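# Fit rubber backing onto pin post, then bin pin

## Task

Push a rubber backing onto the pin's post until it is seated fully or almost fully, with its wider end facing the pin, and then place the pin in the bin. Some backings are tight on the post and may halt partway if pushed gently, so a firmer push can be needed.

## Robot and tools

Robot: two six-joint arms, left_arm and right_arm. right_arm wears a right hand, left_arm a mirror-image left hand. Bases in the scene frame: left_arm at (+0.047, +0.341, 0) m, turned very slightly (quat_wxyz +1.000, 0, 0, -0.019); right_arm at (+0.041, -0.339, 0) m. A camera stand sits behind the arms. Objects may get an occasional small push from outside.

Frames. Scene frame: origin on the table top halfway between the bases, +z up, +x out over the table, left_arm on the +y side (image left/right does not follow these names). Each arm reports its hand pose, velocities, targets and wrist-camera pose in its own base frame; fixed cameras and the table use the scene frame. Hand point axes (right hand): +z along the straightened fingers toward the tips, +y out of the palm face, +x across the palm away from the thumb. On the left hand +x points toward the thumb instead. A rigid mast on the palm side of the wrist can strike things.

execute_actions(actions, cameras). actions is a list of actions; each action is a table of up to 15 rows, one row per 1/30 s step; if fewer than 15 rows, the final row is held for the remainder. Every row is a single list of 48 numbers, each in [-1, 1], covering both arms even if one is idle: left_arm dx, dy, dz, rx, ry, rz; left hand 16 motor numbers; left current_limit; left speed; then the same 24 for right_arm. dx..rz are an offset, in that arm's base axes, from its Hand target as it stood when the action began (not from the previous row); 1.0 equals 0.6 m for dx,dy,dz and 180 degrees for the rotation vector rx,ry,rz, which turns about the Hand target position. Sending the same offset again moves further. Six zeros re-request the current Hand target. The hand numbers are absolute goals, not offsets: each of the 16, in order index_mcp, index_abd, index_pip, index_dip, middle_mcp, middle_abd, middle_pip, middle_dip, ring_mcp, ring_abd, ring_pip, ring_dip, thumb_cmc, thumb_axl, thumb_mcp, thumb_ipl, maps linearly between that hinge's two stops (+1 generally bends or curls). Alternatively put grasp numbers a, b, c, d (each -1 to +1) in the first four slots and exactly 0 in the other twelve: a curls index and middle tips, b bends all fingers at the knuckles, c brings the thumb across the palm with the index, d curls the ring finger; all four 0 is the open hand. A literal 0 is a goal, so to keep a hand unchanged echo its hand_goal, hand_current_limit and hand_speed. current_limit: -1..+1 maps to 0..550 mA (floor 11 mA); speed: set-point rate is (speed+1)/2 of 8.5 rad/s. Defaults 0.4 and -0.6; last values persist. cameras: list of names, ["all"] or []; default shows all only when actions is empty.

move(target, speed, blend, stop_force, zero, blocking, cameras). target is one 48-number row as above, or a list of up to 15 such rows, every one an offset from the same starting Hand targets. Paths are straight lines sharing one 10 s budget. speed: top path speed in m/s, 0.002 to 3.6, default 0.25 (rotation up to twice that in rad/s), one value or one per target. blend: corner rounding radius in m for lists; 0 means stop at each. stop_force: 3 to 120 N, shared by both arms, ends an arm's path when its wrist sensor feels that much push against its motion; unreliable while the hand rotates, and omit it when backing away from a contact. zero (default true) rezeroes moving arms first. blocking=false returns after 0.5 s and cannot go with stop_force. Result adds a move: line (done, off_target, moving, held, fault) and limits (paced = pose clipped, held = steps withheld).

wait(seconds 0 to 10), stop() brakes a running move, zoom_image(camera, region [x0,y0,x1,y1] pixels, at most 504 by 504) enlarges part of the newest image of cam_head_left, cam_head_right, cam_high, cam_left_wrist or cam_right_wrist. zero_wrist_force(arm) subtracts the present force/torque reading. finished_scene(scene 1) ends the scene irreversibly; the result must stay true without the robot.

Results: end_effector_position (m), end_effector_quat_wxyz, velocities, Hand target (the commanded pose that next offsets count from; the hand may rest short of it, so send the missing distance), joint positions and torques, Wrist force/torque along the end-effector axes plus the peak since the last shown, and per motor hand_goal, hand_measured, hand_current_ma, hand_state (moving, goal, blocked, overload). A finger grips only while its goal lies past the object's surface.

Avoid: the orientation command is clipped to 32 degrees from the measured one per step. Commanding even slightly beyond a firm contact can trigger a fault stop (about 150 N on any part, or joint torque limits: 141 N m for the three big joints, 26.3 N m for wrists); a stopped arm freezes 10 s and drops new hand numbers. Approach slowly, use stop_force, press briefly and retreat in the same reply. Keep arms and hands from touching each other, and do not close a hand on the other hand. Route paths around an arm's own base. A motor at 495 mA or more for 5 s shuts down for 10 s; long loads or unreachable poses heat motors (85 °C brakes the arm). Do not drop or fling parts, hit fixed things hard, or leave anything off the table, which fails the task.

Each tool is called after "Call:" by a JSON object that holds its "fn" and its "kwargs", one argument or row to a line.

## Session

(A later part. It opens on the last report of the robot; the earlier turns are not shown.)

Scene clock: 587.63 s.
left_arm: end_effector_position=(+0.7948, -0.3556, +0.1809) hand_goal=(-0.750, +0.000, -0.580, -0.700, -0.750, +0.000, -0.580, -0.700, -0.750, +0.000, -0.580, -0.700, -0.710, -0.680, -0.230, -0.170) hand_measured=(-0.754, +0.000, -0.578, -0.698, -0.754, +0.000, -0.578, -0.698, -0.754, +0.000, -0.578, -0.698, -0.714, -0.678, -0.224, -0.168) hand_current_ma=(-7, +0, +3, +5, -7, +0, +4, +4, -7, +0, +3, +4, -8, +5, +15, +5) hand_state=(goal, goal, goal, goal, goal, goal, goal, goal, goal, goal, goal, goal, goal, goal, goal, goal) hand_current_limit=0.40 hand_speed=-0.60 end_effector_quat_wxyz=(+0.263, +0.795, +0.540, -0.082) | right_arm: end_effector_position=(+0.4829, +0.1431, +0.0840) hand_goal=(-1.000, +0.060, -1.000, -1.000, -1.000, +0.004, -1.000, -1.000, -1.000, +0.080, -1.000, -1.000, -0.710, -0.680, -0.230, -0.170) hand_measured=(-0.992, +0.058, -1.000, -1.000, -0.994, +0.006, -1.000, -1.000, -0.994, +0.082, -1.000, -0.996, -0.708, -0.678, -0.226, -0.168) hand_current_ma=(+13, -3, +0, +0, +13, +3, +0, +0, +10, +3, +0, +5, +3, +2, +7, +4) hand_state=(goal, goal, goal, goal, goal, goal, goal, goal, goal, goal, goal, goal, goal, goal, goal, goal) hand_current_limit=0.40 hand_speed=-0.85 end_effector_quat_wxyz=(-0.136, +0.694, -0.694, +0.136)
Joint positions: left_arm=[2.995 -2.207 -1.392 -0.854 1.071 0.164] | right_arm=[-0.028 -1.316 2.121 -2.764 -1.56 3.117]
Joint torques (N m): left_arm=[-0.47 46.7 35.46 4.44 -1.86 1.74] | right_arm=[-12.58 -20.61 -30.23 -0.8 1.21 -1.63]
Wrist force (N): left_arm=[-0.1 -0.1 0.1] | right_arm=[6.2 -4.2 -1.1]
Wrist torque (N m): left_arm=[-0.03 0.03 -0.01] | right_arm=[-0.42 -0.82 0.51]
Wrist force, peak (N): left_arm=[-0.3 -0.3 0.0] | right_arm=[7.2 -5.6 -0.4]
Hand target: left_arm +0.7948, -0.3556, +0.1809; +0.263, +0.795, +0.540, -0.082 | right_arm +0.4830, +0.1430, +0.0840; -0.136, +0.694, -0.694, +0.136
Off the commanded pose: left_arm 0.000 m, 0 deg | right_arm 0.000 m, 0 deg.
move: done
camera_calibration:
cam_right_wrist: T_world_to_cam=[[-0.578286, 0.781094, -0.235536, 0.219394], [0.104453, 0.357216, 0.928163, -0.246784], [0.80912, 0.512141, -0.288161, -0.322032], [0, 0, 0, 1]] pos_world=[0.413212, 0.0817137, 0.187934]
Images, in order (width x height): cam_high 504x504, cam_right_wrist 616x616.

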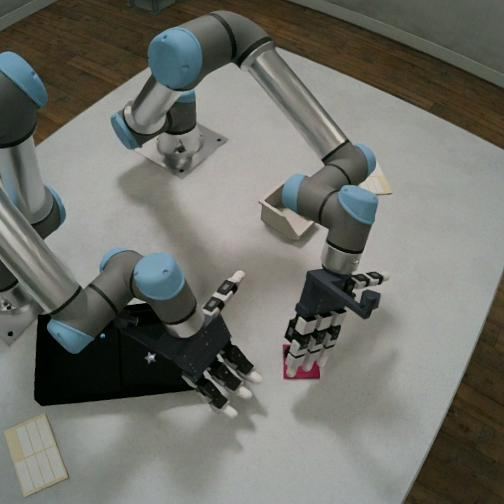

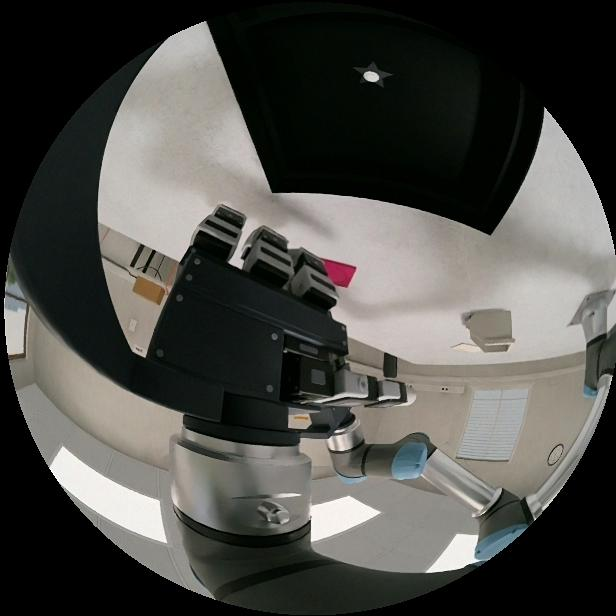

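Call:
{"fn": "zoom_image", "kwargs": {
  "camera": "cam_right_wrist",
  "region": [348, 50, 398, 100]
}}

Call:
{"fn": "zoom_image", "kwargs": {
  "camera": "cam_right_wrist",
  "region": [359, 64, 383, 88]
}}

Scaled by 10.080 from the camera's 616x616 image, which has a finer 880x880 frame.

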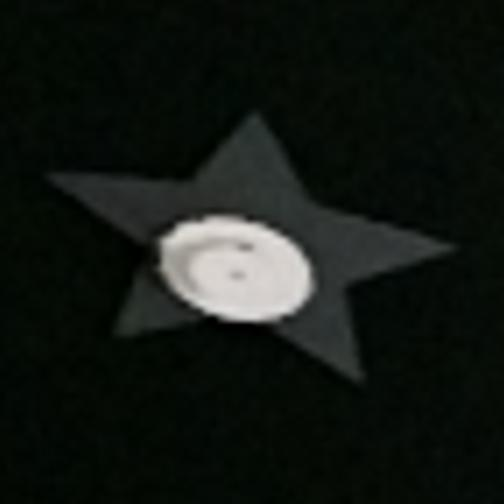

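Scaled by 21.000 from the camera's 616x616 image, which has a finer 880x880 frame.

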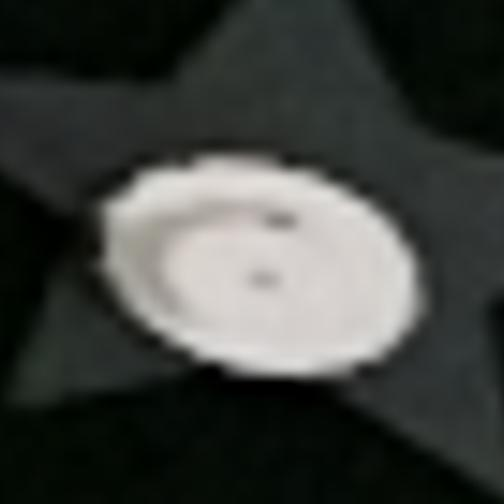

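Call:
{"fn": "move", "kwargs": {
  "target": [
    [0,0,0,0,0,0,0,0,0,0,0,0,0,0,0,0,0,0,0,0,0,0,0.4,-0.6,0,0,0.06,0,0,0,-1,0.0,-1,-1,0.5,-0.02,0.9,0.8,0.5,0.05,0.9,0.8,-0.71,-0.68,-0.23,-0.17,0.4,-0.7],
    [0,0,0,0,0,0,0,0,0,0,0,0,0,0,0,0,0,0,0,0,0,0,0.4,-0.6,-0.3293,0.012,0.06,0,0,-0.2611,-1,0.0,-1,-1,0.5,-0.02,0.9,0.8,0.5,0.05,0.9,0.8,-0.71,-0.68,-0.23,-0.17,0.4,-0.7]
  ],
  "speed": 0.3,
  "cameras": ["cam_right_wrist","cam_high","cam_head_right"]
}}

Scene clock: 609.57 s.
left_arm: end_effector_position=(+0.7948, -0.3556, +0.1809) hand_goal=(-0.750, +0.000, -0.580, -0.700, -0.750, +0.000, -0.580, -0.700, -0.750, +0.000, -0.580, -0.700, -0.710, -0.680, -0.230, -0.170) hand_measured=(-0.754, +0.000, -0.578, -0.698, -0.754, +0.000, -0.578, -0.698, -0.754, +0.000, -0.578, -0.698, -0.714, -0.678, -0.224, -0.168) hand_current_ma=(-7, +0, +3, +5, -7, +0, +4, +4, -7, +0, +3, +4, -8, +5, +15, +5) hand_state=(goal, goal, goal, goal, goal, goal, goal, goal, goal, goal, goal, goal, goal, goal, goal, goal) hand_current_limit=0.40 hand_speed=-0.60 end_effector_quat_wxyz=(+0.263, +0.795, +0.540, -0.082) | right_arm: end_effector_position=(+0.2855, +0.1502, +0.1200) hand_goal=(-1.000, +0.000, -1.000, -1.000, +0.500, -0.020, +0.900, +0.800, +0.500, +0.050, +0.900, +0.800, -0.710, -0.680, -0.230, -0.170) hand_measured=(-0.992, +0.002, -1.000, -1.000, +0.446, -0.024, +0.552, +0.568, +0.448, +0.052, +0.550, +0.546, -0.708, -0.678, -0.226, -0.168) hand_current_ma=(+13, +3, +0, +0, -179, -4, -385, -385, -168, +3, -385, -385, +3, +2, +7, +4) hand_state=(goal, goal, goal, goal, blocked, goal, blocked, blocked, blocked, goal, blocked, blocked, goal, goal, goal, goal) hand_current_limit=0.40 hand_speed=-0.70 end_effector_quat_wxyz=(+0.071, -0.359, +0.913, -0.179)
Joint positions: left_arm=[2.995 -2.207 -1.392 -0.854 1.071 0.164] | right_arm=[0.028 -1.941 2.537 -2.431 -1.858 3.952]
Joint torques (N m): left_arm=[-0.26 47.7 35.28 4.53 -1.78 1.7] | right_arm=[12.45 -12.83 -6.73 -0.72 -1.75 1.71]
Wrist force (N): left_arm=[-0.4 -0.4 0.0] | right_arm=[6.4 -4.1 -1.1]
Wrist torque (N m): left_arm=[-0.06 0.06 -0.02] | right_arm=[-0.21 -0.87 0.43]
Wrist force, peak (N): left_arm=[-0.4 -0.4 -0.2] | right_arm=[5.9 -6.3 0.2]
Hand target: left_arm +0.7948, -0.3556, +0.1809; +0.263, +0.795, +0.540, -0.082 | right_arm +0.2854, +0.1502, +0.1200; +0.071, -0.359, +0.913, -0.179
Off the commanded pose: left_arm 0.000 m, 0 deg | right_arm 0.000 m, 0 deg.
move: done
camera_calibration:
cam_right_wrist: T_world_to_cam=[[0.176749, 0.955665, -0.235507, -0.133654], [0.332459, 0.167243, 0.928171, -0.298667], [0.926407, -0.242349, -0.28816, -0.0756649], [0, 0, 0, 1]] pos_world=[0.193014, 0.159341, 0.223934]
Images, in order (width x height): cam_head_right 504x504, cam_high 504x504, cam_right_wrist 616x616.

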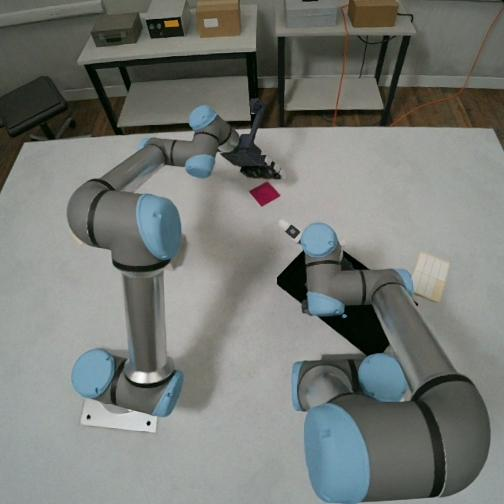

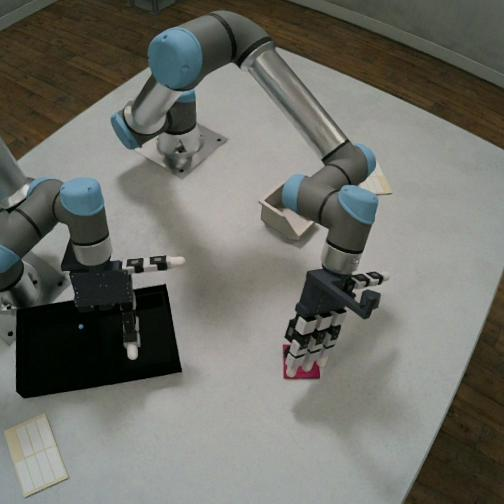

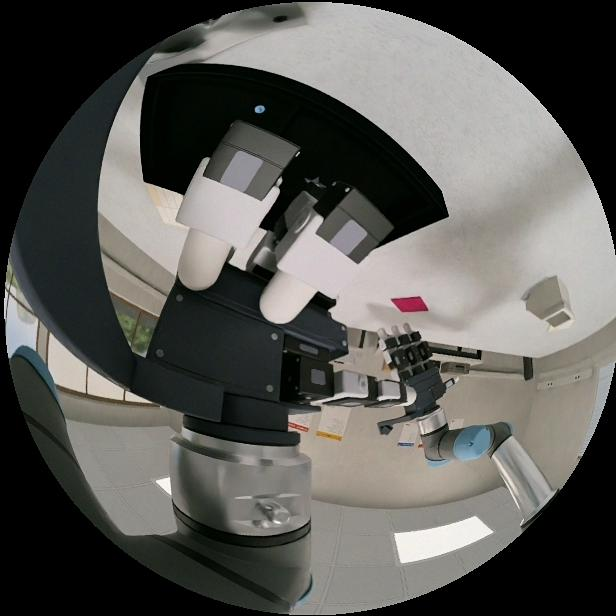

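Call:
{"fn": "zoom_image", "kwargs": {
  "camera": "cam_right_wrist",
  "region": [240, 80, 380, 220]
}}

Call:
{"fn": "zoom_image", "kwargs": {
  "camera": "cam_high",
  "region": [10, 270, 200, 410]
}}

Scaled by 3.600 from the camera's 616x616 image, which has a finer 880x880 frame.

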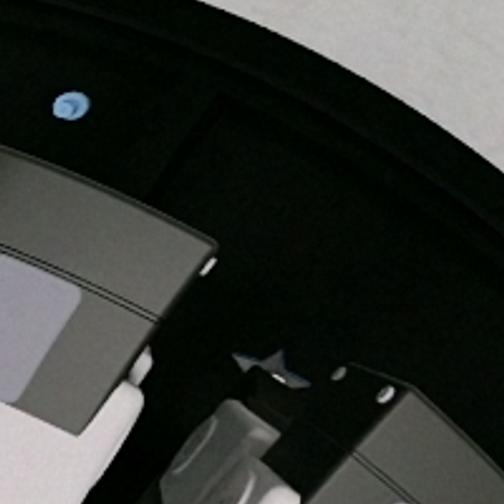

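Scaled by 2.653 from the camera's 504x504 image, which has a finer 720x720 frame.

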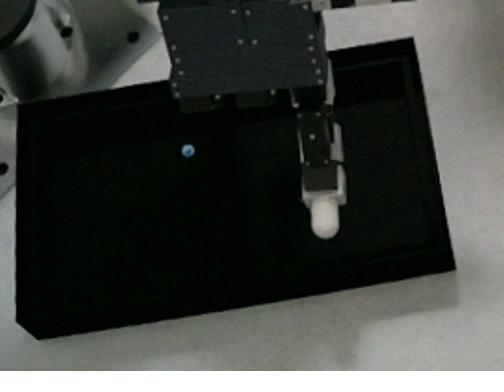

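Call:
{"fn": "move", "kwargs": {
  "target": [
    [0,0,0,0,0,0,0,0,0,0,0,0,0,0,0,0,0,0,0,0,0,0,0.4,-0.6,0.1,-0.1,0.26,0,0,0,-1,0.0,-1,-1,0.4,-0.02,0.5,0.5,0.4,0.05,0.5,0.5,-0.71,-0.68,-0.23,-0.17,0.4,-0.7],
    [0,0,0,0,0,0,0,0,0,0,0,0,0,0,0,0,0,0,0,0,0,0,0.4,-0.6,0.2,-0.25,0.26,0,0,0.5,-1,0.0,-1,-1,0.4,-0.02,0.5,0.5,0.4,0.05,0.5,0.5,-0.71,-0.68,-0.23,-0.17,0.4,-0.7]
  ],
  "speed": 0.4
}}

Call:
{"fn": "move", "kwargs": {
  "target": [0,0,0,0,0,0,0,0,0,0,0,0,0,0,0,0,0,0,0,0,0,0,0.4,-0.6,0.018,-0.095,0,0,0,0.5111,0.4,0.0,0.5,0.5,-1,-0.05,-1,-1,-1,0.08,-1,-1,-0.71,-0.68,-0.23,-0.17,0.4,-0.7],
  "speed": 0.4,
  "cameras": ["cam_right_wrist","cam_high"]
}}

Scene clock: 620.83 s.
left_arm: end_effector_position=(+0.7948, -0.3556, +0.1809) hand_goal=(-0.750, +0.000, -0.580, -0.700, -0.750, +0.000, -0.580, -0.700, -0.750, +0.000, -0.580, -0.700, -0.710, -0.680, -0.230, -0.170) hand_measured=(-0.754, +0.000, -0.578, -0.698, -0.754, +0.000, -0.578, -0.698, -0.754, +0.000, -0.578, -0.698, -0.714, -0.678, -0.224, -0.168) hand_current_ma=(-7, +0, +3, +5, -7, +0, +4, +4, -7, +0, +3, +4, -8, +5, +15, +5) hand_state=(goal, goal, goal, goal, goal, goal, goal, goal, goal, goal, goal, goal, goal, goal, goal, goal) hand_current_limit=0.40 hand_speed=-0.60 end_effector_quat_wxyz=(+0.263, +0.795, +0.540, -0.082) | right_arm: end_effector_position=(+0.4054, +0.0002, +0.2760) hand_goal=(-1.000, +0.000, -1.000, -1.000, +0.400, -0.020, +0.500, +0.500, +0.400, +0.050, +0.500, +0.500, -0.710, -0.680, -0.230, -0.170) hand_measured=(-0.992, +0.002, -1.000, -1.000, +0.392, -0.022, +0.500, +0.502, +0.394, +0.052, +0.500, +0.502, -0.708, -0.678, -0.226, -0.168) hand_current_ma=(+14, +3, +0, +0, -14, -3, +0, +3, -11, +3, +0, +4, +3, +2, +7, +4) hand_state=(goal, goal, goal, goal, goal, goal, goal, goal, goal, goal, goal, goal, goal, goal, goal, goal) hand_current_limit=0.40 hand_speed=-0.70 end_effector_quat_wxyz=(-0.177, +0.900, -0.392, +0.077)
Joint positions: left_arm=[2.995 -2.207 -1.392 -0.854 1.071 0.164] | right_arm=[-0.38 -1.783 1.974 -1.934 -1.221 2.043]
Joint torques (N m): left_arm=[-0.94 46.41 34.78 4.57 -1.95 1.64] | right_arm=[-11.73 -6.6 -36.43 -0.49 1.29 -1.37]
Wrist force (N): left_arm=[-0.1 -0.2 0.0] | right_arm=[6.4 -4.4 -1.1]
Wrist torque (N m): left_arm=[-0.03 0.03 0.00] | right_arm=[-0.25 -0.86 0.51]
Wrist force, peak (N): left_arm=[-0.1 -0.5 0.0] | right_arm=[6.3 -6.0 -2.0]
Hand target: left_arm +0.7948, -0.3556, +0.1809; +0.263, +0.795, +0.540, -0.082 | right_arm +0.4054, +0.0002, +0.2760; -0.177, +0.900, -0.392, +0.077
Off the commanded pose: left_arm 0.000 m, 0 deg | right_arm 0.000 m, 0 deg.
move: done

Scene clock: 623.60 s.
left_arm: end_effector_position=(+0.7948, -0.3556, +0.1809) hand_goal=(-0.750, +0.000, -0.580, -0.700, -0.750, +0.000, -0.580, -0.700, -0.750, +0.000, -0.580, -0.700, -0.710, -0.680, -0.230, -0.170) hand_measured=(-0.754, +0.000, -0.578, -0.698, -0.754, +0.000, -0.578, -0.698, -0.754, +0.000, -0.578, -0.698, -0.714, -0.678, -0.224, -0.168) hand_current_ma=(-7, +0, +3, +5, -7, +0, +4, +4, -7, +0, +3, +4, -8, +5, +15, +5) hand_state=(goal, goal, goal, goal, goal, goal, goal, goal, goal, goal, goal, goal, goal, goal, goal, goal) hand_current_limit=0.40 hand_speed=-0.60 end_effector_quat_wxyz=(+0.263, +0.795, +0.540, -0.082) | right_arm: end_effector_position=(+0.4162, -0.0568, +0.2760) hand_goal=(+0.400, +0.000, +0.500, +0.500, -1.000, -0.050, -1.000, -1.000, -1.000, +0.080, -1.000, -1.000, -0.710, -0.680, -0.230, -0.170) hand_measured=(+0.382, +0.002, +0.494, +0.498, -0.982, -0.046, -0.994, -0.998, -0.984, +0.076, -0.994, -0.996, -0.708, -0.678, -0.226, -0.168) hand_current_ma=(-43, +3, -10, -3, +46, +4, +12, +4, +38, -4, +11, +5, +3, +2, +7, +4) hand_state=(goal, goal, goal, goal, goal, goal, goal, goal, goal, goal, goal, goal, goal, goal, goal, goal) hand_current_limit=0.40 hand_speed=-0.70 end_effector_quat_wxyz=(-0.178, +0.907, +0.375, -0.074)
Joint positions: left_arm=[2.995 -2.207 -1.392 -0.854 1.071 0.164] | right_arm=[-0.413 -1.723 1.791 -1.274 -1.433 0.348]
Joint torques (N m): left_arm=[-1.15 46.94 35.89 4.44 -1.87 1.73] | right_arm=[-11.78 -8.57 -35.35 0.41 -1.33 -1.31]
Wrist force (N): left_arm=[-0.1 -0.1 0.0] | right_arm=[6.3 -4.4 -0.9]
Wrist torque (N m): left_arm=[-0.02 0.03 0.00] | right_arm=[-0.37 -0.85 0.51]
Wrist force, peak (N): left_arm=[-0.3 -0.4 0.2] | right_arm=[6.7 -4.5 -1.0]
Hand target: left_arm +0.7948, -0.3556, +0.1809; +0.263, +0.795, +0.540, -0.082 | right_arm +0.4162, -0.0568, +0.2760; -0.178, +0.907, +0.375, -0.074
Off the commanded pose: left_arm 0.000 m, 0 deg | right_arm 0.000 m, 0 deg.
move: done
camera_calibration:
cam_right_wrist: T_world_to_cam=[[-0.143558, -0.961221, -0.235467, 0.102233], [-0.32646, -0.178616, 0.928181, -0.197709], [-0.934245, 0.210119, -0.288159, 0.598114], [0, 0, 0, 1]] pos_world=[0.508918, -0.0627205, 0.379934]
Images, in order (width x height): cam_high 504x504, cam_right_wrist 616x616.

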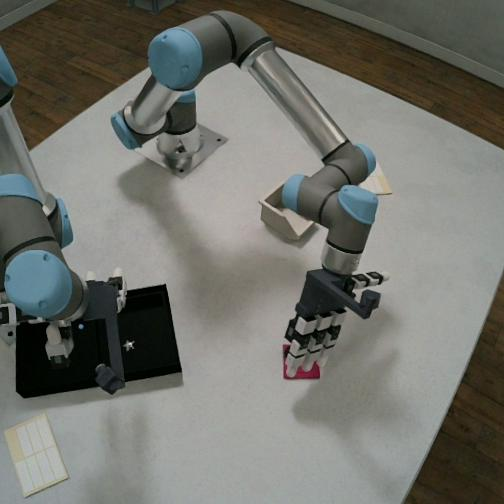

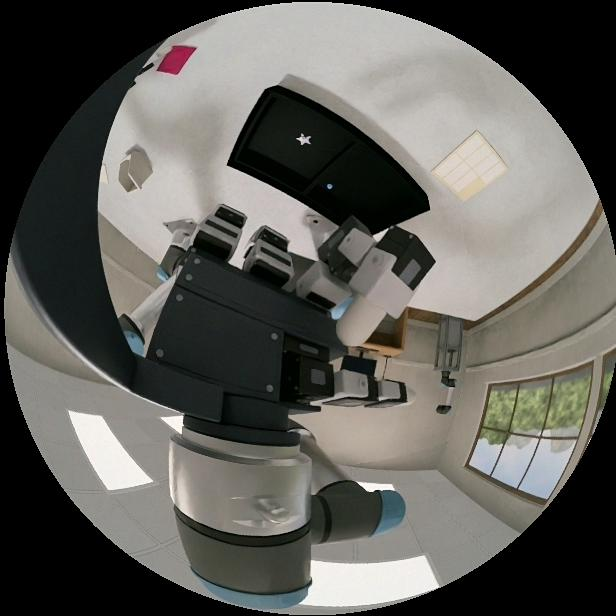

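Call:
{"fn": "move", "kwargs": {
  "target": [
    [0,0,0,0,0,0,0,0,0,0,0,0,0,0,0,0,0,0,0,0,0,0,0.4,-0.6,-0.1803,-0.0128,0,0,0,-0.25,0.42,0.0,0.5,0.5,-1,-0.05,-1,-1,-1,0.08,-1,-1,-0.71,-0.68,-0.23,-0.17,0.4,-0.7],
    [0,0,0,0,0,0,0,0,0,0,0,0,0,0,0,0,0,0,0,0,0,0,0.4,-0.6,-0.1803,-0.0128,-0.3467,0,0,-0.25,0.42,0.0,0.5,0.5,-1,-0.05,-1,-1,-1,0.08,-1,-1,-0.71,-0.68,-0.23,-0.17,0.4,-0.7]
  ],
  "speed": 0.25,
  "cameras": ["cam_right_wrist","cam_high"]
}}

Scene clock: 628.37 s.
left_arm: end_effector_position=(+0.7948, -0.3556, +0.1809) hand_goal=(-0.750, +0.000, -0.580, -0.700, -0.750, +0.000, -0.580, -0.700, -0.750, +0.000, -0.580, -0.700, -0.710, -0.680, -0.230, -0.170) hand_measured=(-0.754, +0.000, -0.578, -0.698, -0.754, +0.000, -0.578, -0.698, -0.754, +0.000, -0.578, -0.698, -0.714, -0.678, -0.224, -0.168) hand_current_ma=(-7, +0, +3, +5, -7, +0, +4, +4, -7, +0, +3, +4, -8, +5, +15, +5) hand_state=(goal, goal, goal, goal, goal, goal, goal, goal, goal, goal, goal, goal, goal, goal, goal, goal) hand_current_limit=0.40 hand_speed=-0.60 end_effector_quat_wxyz=(+0.263, +0.795, +0.540, -0.082) | right_arm: end_effector_position=(+0.3080, -0.0645, +0.0680) hand_goal=(+0.420, +0.000, +0.500, +0.500, -1.000, -0.050, -1.000, -1.000, -1.000, +0.080, -1.000, -1.000, -0.710, -0.680, -0.230, -0.170) hand_measured=(+0.404, +0.002, +0.494, +0.498, -0.982, -0.046, -0.994, -0.998, -0.984, +0.076, -0.994, -0.996, -0.708, -0.678, -0.226, -0.168) hand_current_ma=(-41, +3, -9, -3, +45, +4, +11, +4, +37, -4, +11, +5, +3, +2, +7, +4) hand_state=(goal, goal, goal, goal, goal, goal, goal, goal, goal, goal, goal, goal, goal, goal, goal, goal) hand_current_limit=0.40 hand_speed=-0.70 end_effector_quat_wxyz=(-0.193, +0.981, +0.000, +0.000)
Joint positions: left_arm=[2.995 -2.207 -1.392 -0.854 1.071 0.164] | right_arm=[-0.621 -1.796 2.458 -1.999 -1.258 0.914]
Joint torques (N m): left_arm=[-0.68 47.11 35.31 4.47 -1.91 1.59] | right_arm=[13.04 -0.42 -4.79 -3.85 -0.93 1.79]
Wrist force (N): left_arm=[-0.1 -0.2 -0.1] | right_arm=[6.4 -4.4 -1.1]
Wrist torque (N m): left_arm=[-0.02 0.03 0.00] | right_arm=[-0.37 -0.84 0.40]
Wrist force, peak (N): left_arm=[-0.3 -0.4 -0.1] | right_arm=[6.5 -5.1 -2.4]
Hand target: left_arm +0.7948, -0.3556, +0.1809; +0.263, +0.795, +0.540, -0.082 | right_arm +0.3080, -0.0645, +0.0680; -0.193, +0.981, +0.000, +0.000
Off the commanded pose: left_arm 0.000 m, 0 deg | right_arm 0.000 m, 0 deg.
move: done
camera_calibration:
cam_right_wrist: T_world_to_cam=[[-0.781094, -0.578286, -0.235536, 0.251423], [-0.357216, 0.104453, 0.928163, -0.0136156], [-0.512141, 0.80912, -0.288161, 0.347297], [0, 0, 0, 1]] pos_world=[0.369386, -0.134188, 0.171934]
Images, in order (width x height): cam_high 504x504, cam_right_wrist 616x616.

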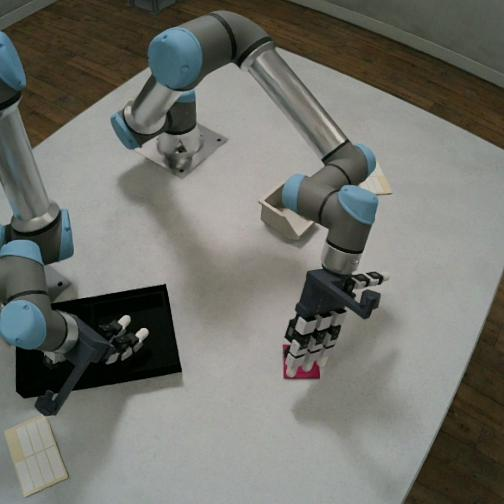

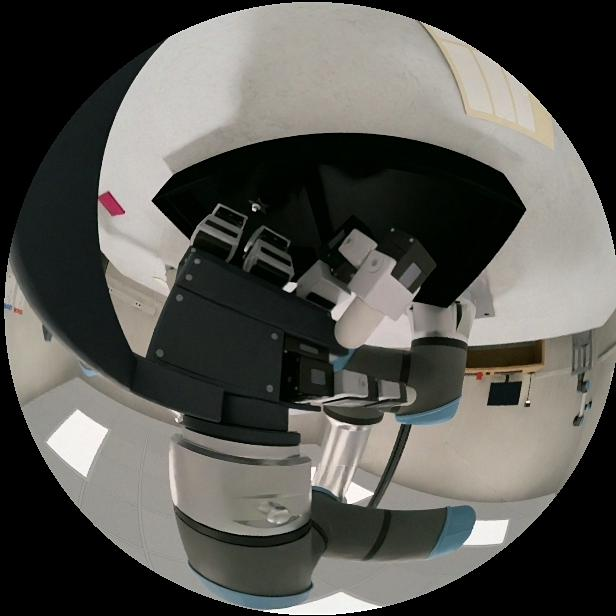

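Call:
{"fn": "zoom_image", "kwargs": {
  "camera": "cam_right_wrist",
  "region": [220, 175, 300, 255]
}}

Scaled by 6.300 from the camera's 616x616 image, which has a finer 880x880 frame.

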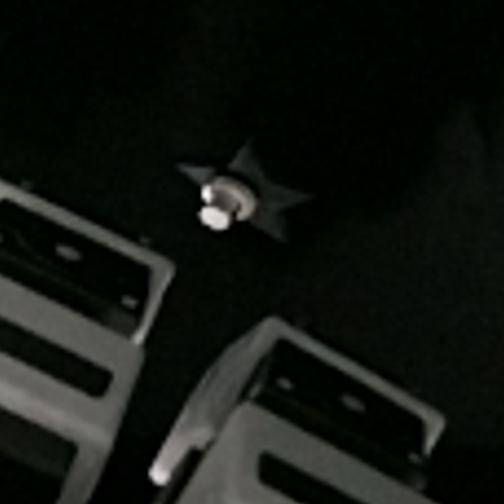

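Call:
{"fn": "move", "kwargs": {
  "target": [0,0,0,0,0,0,0,0,0,0,0,0,0,0,0,0,0,0,0,0,0,0,0.4,-0.6,0.0025,-0.0055,-0.032,0,0,0,0.42,0.0,0.5,0.5,-1,-0.05,-1,-1,-1,0.08,-1,-1,-0.71,-0.68,-0.23,-0.17,0.4,-0.7],
  "speed": 0.1,
  "cameras": ["cam_right_wrist"]
}}

Call:
{"fn": "zoom_image", "kwargs": {
  "camera": "cam_right_wrist",
  "region": [220, 185, 290, 255]
}}

Scene clock: 630.33 s.
left_arm: end_effector_position=(+0.7948, -0.3556, +0.1809) hand_goal=(-0.750, +0.000, -0.580, -0.700, -0.750, +0.000, -0.580, -0.700, -0.750, +0.000, -0.580, -0.700, -0.710, -0.680, -0.230, -0.170) hand_measured=(-0.754, +0.000, -0.578, -0.698, -0.754, +0.000, -0.578, -0.698, -0.754, +0.000, -0.578, -0.698, -0.714, -0.678, -0.224, -0.168) hand_current_ma=(-7, +0, +3, +5, -7, +0, +4, +4, -7, +0, +3, +4, -8, +5, +15, +5) hand_state=(goal, goal, goal, goal, goal, goal, goal, goal, goal, goal, goal, goal, goal, goal, goal, goal) hand_current_limit=0.40 hand_speed=-0.60 end_effector_quat_wxyz=(+0.263, +0.795, +0.540, -0.082) | right_arm: end_effector_position=(+0.3095, -0.0677, +0.0488) hand_goal=(+0.420, +0.000, +0.500, +0.500, -1.000, -0.050, -1.000, -1.000, -1.000, +0.080, -1.000, -1.000, -0.710, -0.680, -0.230, -0.170) hand_measured=(+0.404, +0.002, +0.494, +0.498, -0.982, -0.046, -0.994, -0.998, -0.984, +0.076, -0.994, -0.996, -0.708, -0.678, -0.226, -0.168) hand_current_ma=(-41, +3, -9, -3, +45, +4, +11, +4, +37, -4, +11, +5, +3, +2, +7, +4) hand_state=(goal, goal, goal, goal, goal, goal, goal, goal, goal, goal, goal, goal, goal, goal, goal, goal) hand_current_limit=0.40 hand_speed=-0.70 end_effector_quat_wxyz=(-0.193, +0.981, +0.000, +0.000)
Joint positions: left_arm=[2.995 -2.207 -1.392 -0.854 1.071 0.164] | right_arm=[-0.626 -1.743 2.483 -2.075 -1.259 0.908]
Joint torques (N m): left_arm=[-1.36 46.96 35.43 4.48 -1.67 1.69] | right_arm=[-12.25 -2.99 -3.61 -3.77 -0.92 -1.31]
Wrist force (N): left_arm=[-0.1 -0.2 0.0] | right_arm=[6.3 -4.5 -0.8]
Wrist torque (N m): left_arm=[-0.03 0.03 -0.01] | right_arm=[-0.39 -0.82 0.49]
Wrist force, peak (N): left_arm=[0.1 -0.5 0.1] | right_arm=[6.7 -4.5 -1.0]
Hand target: left_arm +0.7948, -0.3556, +0.1809; +0.263, +0.795, +0.540, -0.082 | right_arm +0.3095, -0.0678, +0.0488; -0.193, +0.981, +0.000, +0.000
Off the commanded pose: left_arm 0.000 m, 0 deg | right_arm 0.000 m, 0 deg.
move: done
camera_calibration:
cam_right_wrist: T_world_to_cam=[[-0.781094, -0.578286, -0.235536, 0.246188], [-0.357216, 0.104453, 0.928163, 0.00499287], [-0.512141, 0.80912, -0.288161, 0.345231], [0, 0, 0, 1]] pos_world=[0.370886, -0.137488, 0.152834]
Images, in order (width x height): cam_right_wrist 616x616.

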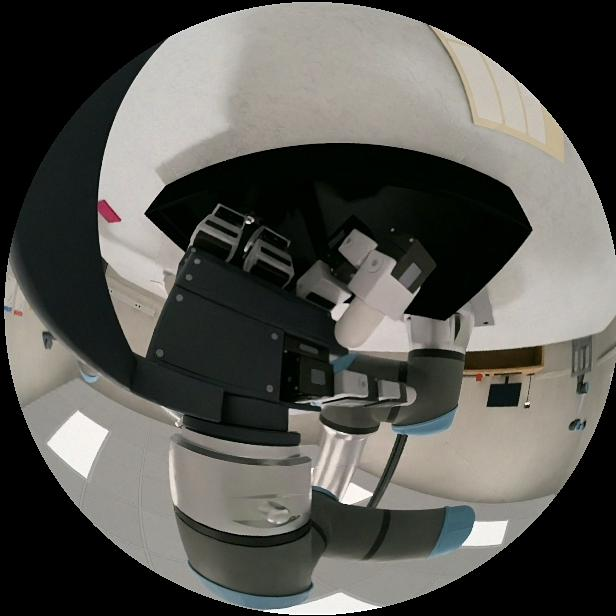

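Scaled by 7.200 from the camera's 616x616 image, which has a finer 880x880 frame.

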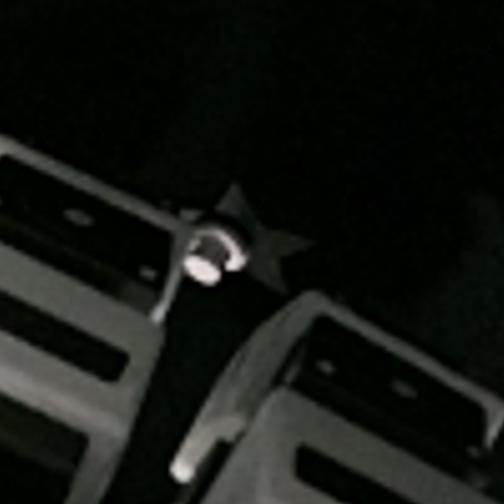

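Call:
{"fn": "move", "kwargs": {
  "target": [
    [0,0,0,0,0,0,0,0,0,0,0,0,0,0,0,0,0,0,0,0,0,0,0.4,-0.6,0.002,-0.0033,0,0,0,0,0.42,0.0,0.5,0.5,-1,-0.05,-1,-1,-1,0.08,-1,-1,-0.71,-0.68,-0.23,-0.17,0.4,-0.9],
    [0,0,0,0,0,0,0,0,0,0,0,0,0,0,0,0,0,0,0,0,0,0,0.4,-0.6,0.002,-0.0033,-0.0257,0,0,0,0.42,0.0,0.5,0.5,-1,-0.05,-1,-1,-1,0.08,-1,-1,-0.71,-0.68,-0.23,-0.17,0.4,-0.9]
  ],
  "speed": 0.05,
  "cameras": ["cam_right_wrist"]
}}

Call:
{"fn": "zoom_image", "kwargs": {
  "camera": "cam_right_wrist",
  "region": [210, 200, 280, 270]
}}

Scene clock: 632.30 s.
left_arm: end_effector_position=(+0.7948, -0.3556, +0.1809) hand_goal=(-0.750, +0.000, -0.580, -0.700, -0.750, +0.000, -0.580, -0.700, -0.750, +0.000, -0.580, -0.700, -0.710, -0.680, -0.230, -0.170) hand_measured=(-0.754, +0.000, -0.578, -0.698, -0.754, +0.000, -0.578, -0.698, -0.754, +0.000, -0.578, -0.698, -0.714, -0.678, -0.224, -0.168) hand_current_ma=(-7, +0, +3, +5, -7, +0, +4, +4, -7, +0, +3, +4, -8, +5, +15, +5) hand_state=(goal, goal, goal, goal, goal, goal, goal, goal, goal, goal, goal, goal, goal, goal, goal, goal) hand_current_limit=0.40 hand_speed=-0.60 end_effector_quat_wxyz=(+0.263, +0.795, +0.540, -0.082) | right_arm: end_effector_position=(+0.3107, -0.0698, +0.0334) hand_goal=(+0.420, +0.000, +0.500, +0.500, -1.000, -0.050, -1.000, -1.000, -1.000, +0.080, -1.000, -1.000, -0.710, -0.680, -0.230, -0.170) hand_measured=(+0.404, +0.002, +0.494, +0.498, -0.982, -0.046, -0.994, -0.998, -0.984, +0.076, -0.994, -0.996, -0.708, -0.678, -0.226, -0.168) hand_current_ma=(-41, +3, -9, -3, +45, +4, +11, +4, +37, -4, +11, +5, +3, +2, +7, +4) hand_state=(goal, goal, goal, goal, goal, goal, goal, goal, goal, goal, goal, goal, goal, goal, goal, goal) hand_current_limit=0.40 hand_speed=-0.90 end_effector_quat_wxyz=(-0.193, +0.981, +0.000, +0.000)
Joint positions: left_arm=[2.995 -2.207 -1.392 -0.854 1.071 0.164] | right_arm=[-0.629 -1.696 2.501 -2.14 -1.26 0.905]
Joint torques (N m): left_arm=[-1.75 47.39 35.68 4.5 -1.75 1.63] | right_arm=[6.78 -4.88 -2.57 -3.67 0.36 1.61]
Wrist force (N): left_arm=[0.0 -0.3 -0.1] | right_arm=[6.0 -4.5 -0.9]
Wrist torque (N m): left_arm=[-0.04 0.01 0.02] | right_arm=[-0.37 -0.80 0.46]
Wrist force, peak (N): left_arm=[-0.2 -0.5 0.0] | right_arm=[6.5 -4.5 -0.9]
Hand target: left_arm +0.7948, -0.3556, +0.1809; +0.263, +0.795, +0.540, -0.082 | right_arm +0.3107, -0.0697, +0.0333; -0.193, +0.981, +0.000, +0.000
Off the commanded pose: left_arm 0.000 m, 0 deg | right_arm 0.000 m, 0 deg.
move: done
camera_calibration:
cam_right_wrist: T_world_to_cam=[[-0.781163, -0.578177, -0.235576, 0.242364], [-0.35723, 0.104473, 0.928155, 0.0200258], [-0.512026, 0.809196, -0.288152, 0.342964], [0, 0, 0, 1]] pos_world=[0.372086, -0.139488, 0.137334]
Images, in order (width x height): cam_right_wrist 616x616.

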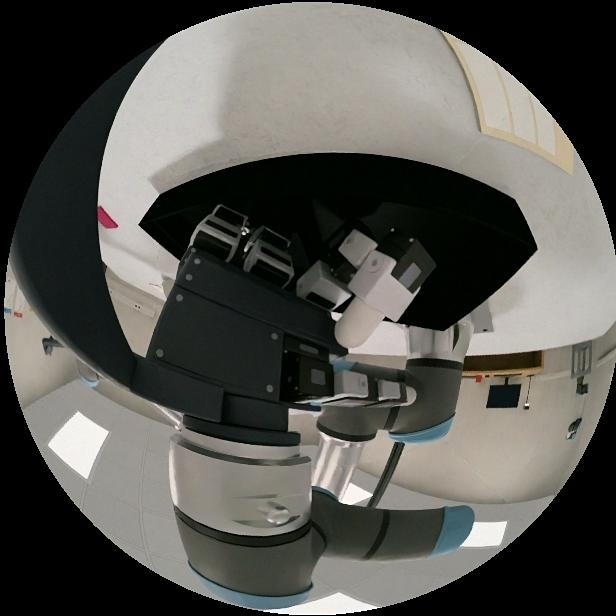

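Scaled by 7.200 from the camera's 616x616 image, which has a finer 880x880 frame.

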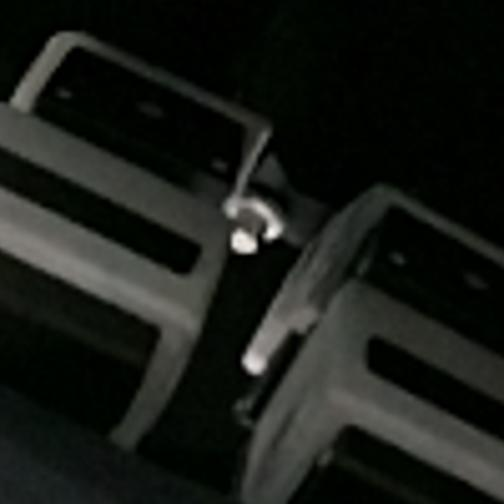

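Call:
{"fn": "move", "kwargs": {
  "target": [0,0,0,0,0,0,0,0,0,0,0,0,0,0,0,0,0,0,0,0,0,0,0.4,-0.6,0,0,0,0,0,0,0.42,0.0,0.5,0.5,-1,0.15,-1,-1,-1,-0.15,-1,-1,-0.71,-0.68,-0.23,-0.17,0.4,-0.9],
  "speed": 0.05,
  "cameras": []
}}

Call:
{"fn": "move", "kwargs": {
  "target": [0,0,0,0,0,0,0,0,0,0,0,0,0,0,0,0,0,0,0,0,0,0,0.4,-0.6,0,0,0.1,0,0,0,0.42,0.0,0.5,0.5,-1,0.15,-1,-1,-1,-0.15,-1,-1,-0.71,-0.68,-0.23,-0.17,0.4,-0.9],
  "speed": 0.08,
  "cameras": ["cam_right_wrist"]
}}

Call:
{"fn": "zoom_image", "kwargs": {
  "camera": "cam_right_wrist",
  "region": [210, 200, 280, 270]
}}

Scene clock: 633.30 s.
left_arm: end_effector_position=(+0.7948, -0.3556, +0.1809) hand_goal=(-0.750, +0.000, -0.580, -0.700, -0.750, +0.000, -0.580, -0.700, -0.750, +0.000, -0.580, -0.700, -0.710, -0.680, -0.230, -0.170) hand_measured=(-0.754, +0.000, -0.578, -0.698, -0.754, +0.000, -0.578, -0.698, -0.754, +0.000, -0.578, -0.698, -0.714, -0.678, -0.224, -0.168) hand_current_ma=(-7, +0, +3, +5, -7, +0, +4, +4, -7, +0, +3, +4, -8, +5, +15, +5) hand_state=(goal, goal, goal, goal, goal, goal, goal, goal, goal, goal, goal, goal, goal, goal, goal, goal) hand_current_limit=0.40 hand_speed=-0.60 end_effector_quat_wxyz=(+0.263, +0.795, +0.540, -0.082) | right_arm: end_effector_position=(+0.3108, -0.0697, +0.0333) hand_goal=(+0.420, +0.000, +0.500, +0.500, -1.000, +0.150, -1.000, -1.000, -1.000, -0.150, -1.000, -1.000, -0.710, -0.680, -0.230, -0.170) hand_measured=(+0.404, +0.002, +0.494, +0.498, -0.982, +0.082, -0.996, -0.998, -0.986, -0.054, -0.994, -0.998, -0.708, -0.678, -0.226, -0.168) hand_current_ma=(-41, +3, -9, -3, +45, -187, +6, +4, +30, +287, +9, +4, +3, +2, +7, +4) hand_state=(goal, goal, goal, goal, goal, blocked, goal, goal, goal, blocked, goal, goal, goal, goal, goal, goal) hand_current_limit=0.40 hand_speed=-0.90 end_effector_quat_wxyz=(-0.193, +0.981, +0.000, +0.000)
Joint positions: left_arm=[2.995 -2.207 -1.392 -0.854 1.071 0.164] | right_arm=[-0.629 -1.696 2.501 -2.14 -1.26 0.905]
Joint torques (N m): left_arm=[-0.82 46.67 35.29 4.5 -1.94 1.66] | right_arm=[13.52 -4.48 -1.65 -3.64 -0.05 1.59]
Wrist force (N): left_arm=[-0.1 -0.2 0.0] | right_arm=[6.3 -4.6 -1.0]
Wrist torque (N m): left_arm=[-0.03 0.03 0.00] | right_arm=[-0.38 -0.83 0.46]
Wrist force, peak (N): left_arm=[-0.1 -0.3 0.3] | right_arm=[6.5 -4.6 -0.7]
Hand target: left_arm +0.7948, -0.3556, +0.1809; +0.263, +0.795, +0.540, -0.082 | right_arm +0.3107, -0.0697, +0.0333; -0.193, +0.981, +0.000, +0.000
Off the commanded pose: left_arm 0.000 m, 0 deg | right_arm 0.000 m, 0 deg.
move: done
No camera images: "cameras" was empty.

Scene clock: 634.63 s.
left_arm: end_effector_position=(+0.7948, -0.3556, +0.1809) hand_goal=(-0.750, +0.000, -0.580, -0.700, -0.750, +0.000, -0.580, -0.700, -0.750, +0.000, -0.580, -0.700, -0.710, -0.680, -0.230, -0.170) hand_measured=(-0.754, +0.000, -0.578, -0.698, -0.754, +0.000, -0.578, -0.698, -0.754, +0.000, -0.578, -0.698, -0.714, -0.678, -0.224, -0.168) hand_current_ma=(-7, +0, +3, +5, -7, +0, +4, +4, -7, +0, +3, +4, -8, +5, +15, +5) hand_state=(goal, goal, goal, goal, goal, goal, goal, goal, goal, goal, goal, goal, goal, goal, goal, goal) hand_current_limit=0.40 hand_speed=-0.60 end_effector_quat_wxyz=(+0.263, +0.795, +0.540, -0.082) | right_arm: end_effector_position=(+0.3108, -0.0697, +0.0933) hand_goal=(+0.420, +0.000, +0.500, +0.500, -1.000, +0.150, -1.000, -1.000, -1.000, -0.150, -1.000, -1.000, -0.710, -0.680, -0.230, -0.170) hand_measured=(+0.404, +0.002, +0.494, +0.498, -0.980, +0.082, -0.994, -0.998, -1.000, -0.062, -1.000, -1.000, -0.708, -0.678, -0.226, -0.168) hand_current_ma=(-41, +3, -9, -3, +52, -187, +11, +4, +0, +255, +0, +1, +3, +2, +7, +4) hand_state=(goal, goal, goal, goal, blocked, blocked, goal, goal, goal, blocked, goal, goal, goal, goal, goal, goal) hand_current_limit=0.40 hand_speed=-0.90 end_effector_quat_wxyz=(-0.193, +0.981, +0.000, +0.000)
Joint positions: left_arm=[2.995 -2.207 -1.392 -0.854 1.071 0.164] | right_arm=[-0.629 -1.837 2.406 -1.903 -1.26 0.905]
Joint torques (N m): left_arm=[-0.77 46.88 35.32 4.44 -1.98 1.69] | right_arm=[-11.9 -16.12 -32.81 0.01 1.37 -1.3]
Wrist force (N): left_arm=[-0.1 -0.2 0.0] | right_arm=[6.4 -4.6 -0.8]
Wrist torque (N m): left_arm=[-0.04 0.03 0.00] | right_arm=[-0.41 -0.86 0.50]
Wrist force, peak (N): left_arm=[-0.1 -0.4 0.1] | right_arm=[6.6 -4.7 -1.2]
Hand target: left_arm +0.7948, -0.3556, +0.1809; +0.263, +0.795, +0.540, -0.082 | right_arm +0.3107, -0.0697, +0.0933; -0.193, +0.981, +0.000, +0.000
Off the commanded pose: left_arm 0.000 m, 0 deg | right_arm 0.000 m, 0 deg.
move: done
camera_calibration:
cam_right_wrist: T_world_to_cam=[[-0.781082, -0.578305, -0.235529, 0.256476], [-0.357263, 0.104528, 0.928136, -0.0355573], [-0.512127, 0.809096, -0.288253, 0.360187], [0, 0, 0, 1]] pos_world=[0.372086, -0.139388, 0.197234]
Images, in order (width x height): cam_right_wrist 616x616.

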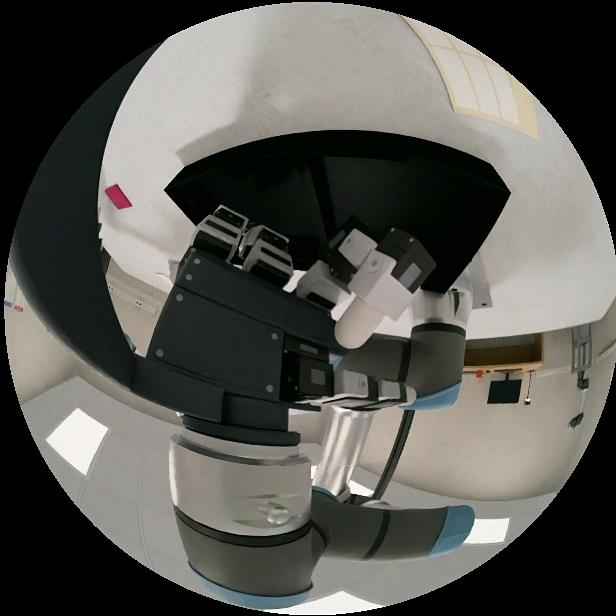

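Scaled by 7.200 from the camera's 616x616 image, which has a finer 880x880 frame.

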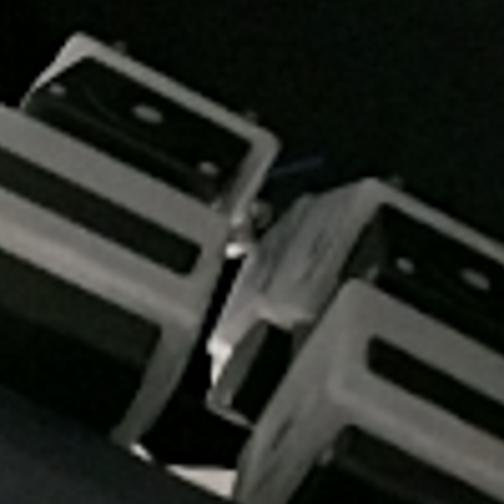

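Call:
{"fn": "move", "kwargs": {
  "target": [
    [0,0,0,0,0,0,0,0,0,0,0,0,0,0,0,0,0,0,0,0,0,0,0.4,-0.6,0,0,0.05,0,0,0,0.42,0.0,0.5,0.5,-1,0.15,-1,-1,-1,-0.15,-1,-1,-0.71,-0.68,-0.23,-0.17,0.4,-0.9],
    [0,0,0,0,0,0,0,0,0,0,0,0,0,0,0,0,0,0,0,0,0,0,0.4,-0.6,0.172,0.4478,0.05,0,0,0,0.42,0.0,0.5,0.5,-1,0.15,-1,-1,-1,-0.15,-1,-1,-0.71,-0.68,-0.23,-0.17,0.4,-0.9],
    [0,0,0,0,0,0,0,0,0,0,0,0,0,0,0,0,0,0,0,0,0,0,0.4,-0.6,0.172,0.4478,-0.09,0,0,0,0.42,0.0,0.5,0.5,-1,0.15,-1,-1,-1,-0.15,-1,-1,-0.71,-0.68,-0.23,-0.17,0.4,-0.9]
  ],
  "speed": [0.1,0.18,0.08],
  "blend": [0.02,0.02,0],
  "cameras": ["cam_right_wrist","cam_high"]
}}

Call:
{"fn": "zoom_image", "kwargs": {
  "camera": "cam_right_wrist",
  "region": [210, 200, 280, 270]
}}

Scene clock: 638.57 s.
left_arm: end_effector_position=(+0.7948, -0.3556, +0.1809) hand_goal=(-0.750, +0.000, -0.580, -0.700, -0.750, +0.000, -0.580, -0.700, -0.750, +0.000, -0.580, -0.700, -0.710, -0.680, -0.230, -0.170) hand_measured=(-0.754, +0.000, -0.578, -0.698, -0.754, +0.000, -0.578, -0.698, -0.754, +0.000, -0.578, -0.698, -0.714, -0.678, -0.224, -0.168) hand_current_ma=(-7, +0, +3, +5, -7, +0, +4, +4, -7, +0, +3, +4, -8, +5, +15, +5) hand_state=(goal, goal, goal, goal, goal, goal, goal, goal, goal, goal, goal, goal, goal, goal, goal, goal) hand_current_limit=0.40 hand_speed=-0.60 end_effector_quat_wxyz=(+0.263, +0.795, +0.540, -0.082) | right_arm: end_effector_position=(+0.4139, +0.1989, +0.0394) hand_goal=(+0.420, +0.000, +0.500, +0.500, -1.000, +0.150, -1.000, -1.000, -1.000, -0.150, -1.000, -1.000, -0.710, -0.680, -0.230, -0.170) hand_measured=(+0.404, +0.002, +0.494, +0.498, -0.980, +0.082, -0.994, -0.998, -1.000, -0.062, -1.000, -1.000, -0.708, -0.678, -0.226, -0.168) hand_current_ma=(-41, +3, -9, -3, +53, -187, +11, +4, +0, +254, +0, +1, +3, +2, +7, +4) hand_state=(goal, goal, goal, goal, blocked, blocked, goal, goal, goal, blocked, goal, goal, goal, goal, goal, goal) hand_current_limit=0.40 hand_speed=-0.90 end_effector_quat_wxyz=(-0.193, +0.981, +0.000, +0.000)
Joint positions: left_arm=[2.995 -2.207 -1.392 -0.854 1.071 0.164] | right_arm=[0.128 -1.33 2.187 -2.479 -1.186 1.71]
Joint torques (N m): left_arm=[-0.95 46.73 35.82 4.41 -1.92 1.61] | right_arm=[13.08 -20.67 -2.19 -4.01 -0.87 1.61]
Wrist force (N): left_arm=[-0.1 -0.2 0.1] | right_arm=[6.3 -4.1 -1.0]
Wrist torque (N m): left_arm=[-0.04 0.03 0.00] | right_arm=[-0.33 -0.84 0.41]
Wrist force, peak (N): left_arm=[-0.3 -0.4 0.1] | right_arm=[6.9 -5.0 -1.4]
Hand target: left_arm +0.7948, -0.3556, +0.1809; +0.263, +0.795, +0.540, -0.082 | right_arm +0.4139, +0.1989, +0.0393; -0.193, +0.981, +0.000, +0.000
Off the commanded pose: left_arm 0.000 m, 0 deg | right_arm 0.000 m, 0 deg.
move: done; blend cut to 0.015 m at target 1
camera_calibration:
cam_right_wrist: T_world_to_cam=[[-0.781094, -0.578286, -0.235536, 0.479725], [-0.357216, 0.104453, 0.928163, 0.0232462], [-0.512141, 0.80912, -0.288161, 0.180169], [0, 0, 0, 1]] pos_world=[0.475286, 0.129212, 0.143334]
Images, in order (width x height): cam_high 504x504, cam_right_wrist 616x616.

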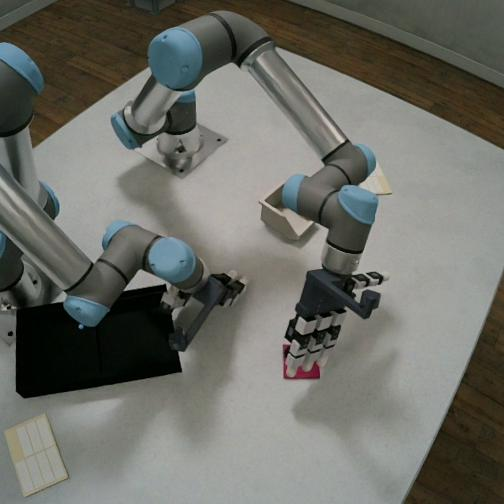

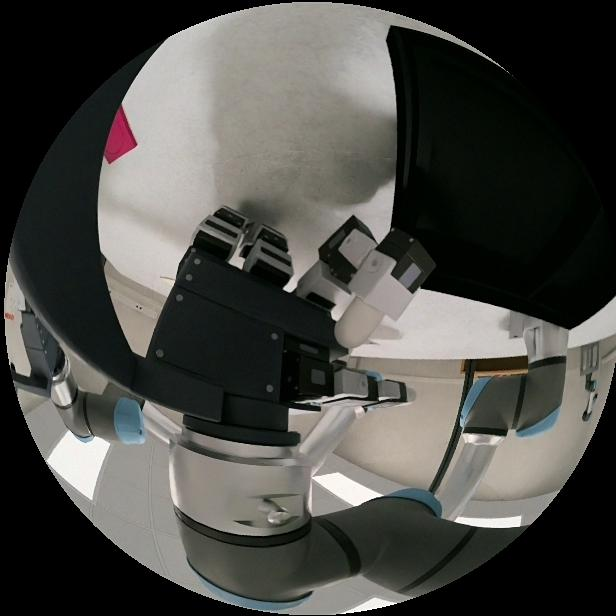

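Scaled by 7.200 from the camera's 616x616 image, which has a finer 880x880 frame.

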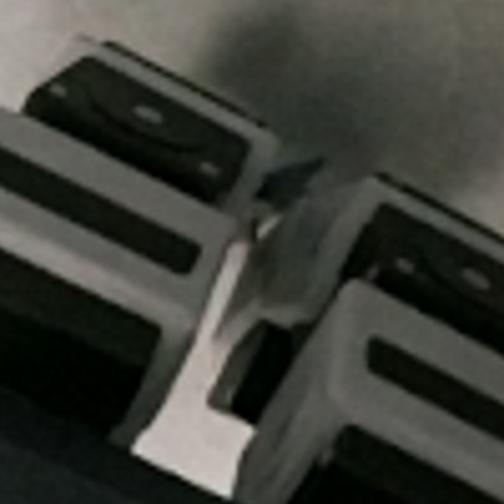

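Call:
{"fn": "move", "kwargs": {
  "target": [0,0,0,0,0,0,0,0,0,0,0,0,0,0,0,0,0,0,0,0,0,0,0.4,-0.6,0,0,-0.0245,0,0,0,0.42,0.0,0.5,0.5,-1,0.15,-1,-1,-1,-0.15,-1,-1,-0.71,-0.68,-0.23,-0.17,0.4,-0.9],
  "speed": 0.015,
  "stop_force": 4,
  "cameras": ["cam_right_wrist"]
}}

Call:
{"fn": "zoom_image", "kwargs": {
  "camera": "cam_right_wrist",
  "region": [210, 200, 280, 270]
}}

Scene clock: 640.77 s.
left_arm: end_effector_position=(+0.7948, -0.3556, +0.1809) hand_goal=(-0.750, +0.000, -0.580, -0.700, -0.750, +0.000, -0.580, -0.700, -0.750, +0.000, -0.580, -0.700, -0.710, -0.680, -0.230, -0.170) hand_measured=(-0.754, +0.000, -0.578, -0.698, -0.754, +0.000, -0.578, -0.698, -0.754, +0.000, -0.578, -0.698, -0.714, -0.678, -0.224, -0.168) hand_current_ma=(-7, +0, +3, +5, -7, +0, +4, +4, -7, +0, +3, +4, -8, +5, +15, +5) hand_state=(goal, goal, goal, goal, goal, goal, goal, goal, goal, goal, goal, goal, goal, goal, goal, goal) hand_current_limit=0.40 hand_speed=-0.60 end_effector_quat_wxyz=(+0.263, +0.795, +0.540, -0.082) | right_arm: end_effector_position=(+0.4139, +0.1989, +0.0275) hand_goal=(+0.420, +0.000, +0.500, +0.500, -1.000, +0.150, -1.000, -1.000, -1.000, -0.150, -1.000, -1.000, -0.710, -0.680, -0.230, -0.170) hand_measured=(+0.438, +0.000, +0.506, +0.498, -0.992, +0.082, -1.000, -1.000, -0.998, -0.062, -1.000, -1.000, -0.708, -0.678, -0.226, -0.168) hand_current_ma=(+41, -1, +12, -3, +14, -187, +0, +1, +4, +254, +0, +1, +3, +2, +7, +4) hand_state=(goal, goal, goal, goal, goal, blocked, goal, goal, goal, blocked, goal, goal, goal, goal, goal, goal) hand_current_limit=0.40 hand_speed=-0.90 end_effector_quat_wxyz=(-0.193, +0.981, +0.000, +0.000)
Joint positions: left_arm=[2.995 -2.207 -1.392 -0.854 1.071 0.164] | right_arm=[0.128 -1.304 2.197 -2.515 -1.186 1.71]
Joint torques (N m): left_arm=[-1.15 46.73 35.39 4.46 -1.92 1.66] | right_arm=[9.23 -34.85 -29.23 -0.24 -0.15 -0.21]
Wrist force (N): left_arm=[-0.1 -0.3 0.0] | right_arm=[6.5 -5.4 -2.0]
Wrist torque (N m): left_arm=[-0.04 0.02 0.01] | right_arm=[-0.40 -0.88 0.42]
Wrist force, peak (N): left_arm=[-0.3 -0.4 0.2] | right_arm=[7.1 -8.0 -5.1]
Hand target: left_arm +0.7948, -0.3556, +0.1809; +0.263, +0.795, +0.540, -0.082 | right_arm +0.4139, +0.1989, +0.0275; -0.193, +0.981, +0.000, +0.000 (not the last commanded pose)
Off the commanded pose: left_arm 0.000 m, 0 deg | right_arm 0.003 m, 0 deg.
move: contact (right_arm)
camera_calibration:
cam_right_wrist: T_world_to_cam=[[-0.781094, -0.578286, -0.235536, 0.476946], [-0.357216, 0.104453, 0.928163, 0.0341985], [-0.512141, 0.80912, -0.288161, 0.176769], [0, 0, 0, 1]] pos_world=[0.475286, 0.129212, 0.131534]
Images, in order (width x height): cam_right_wrist 616x616.

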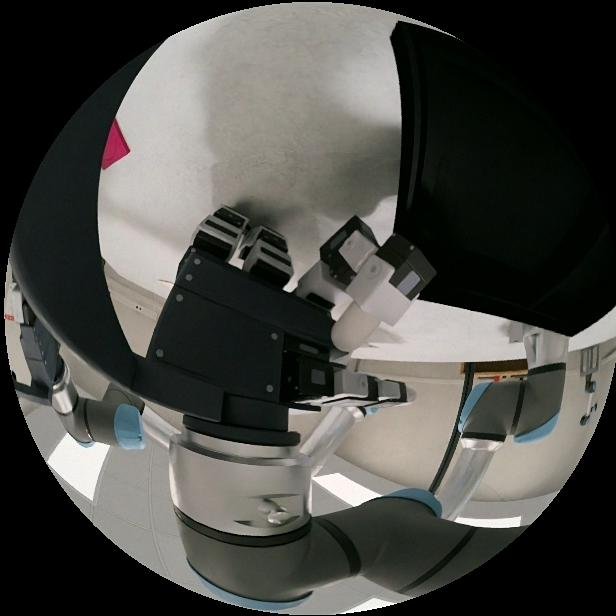

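Scaled by 7.200 from the camera's 616x616 image, which has a finer 880x880 frame.

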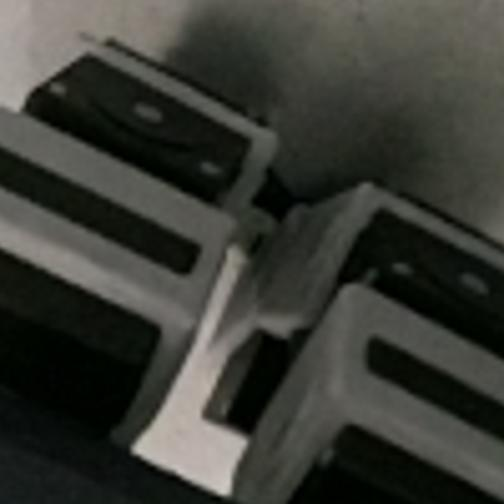

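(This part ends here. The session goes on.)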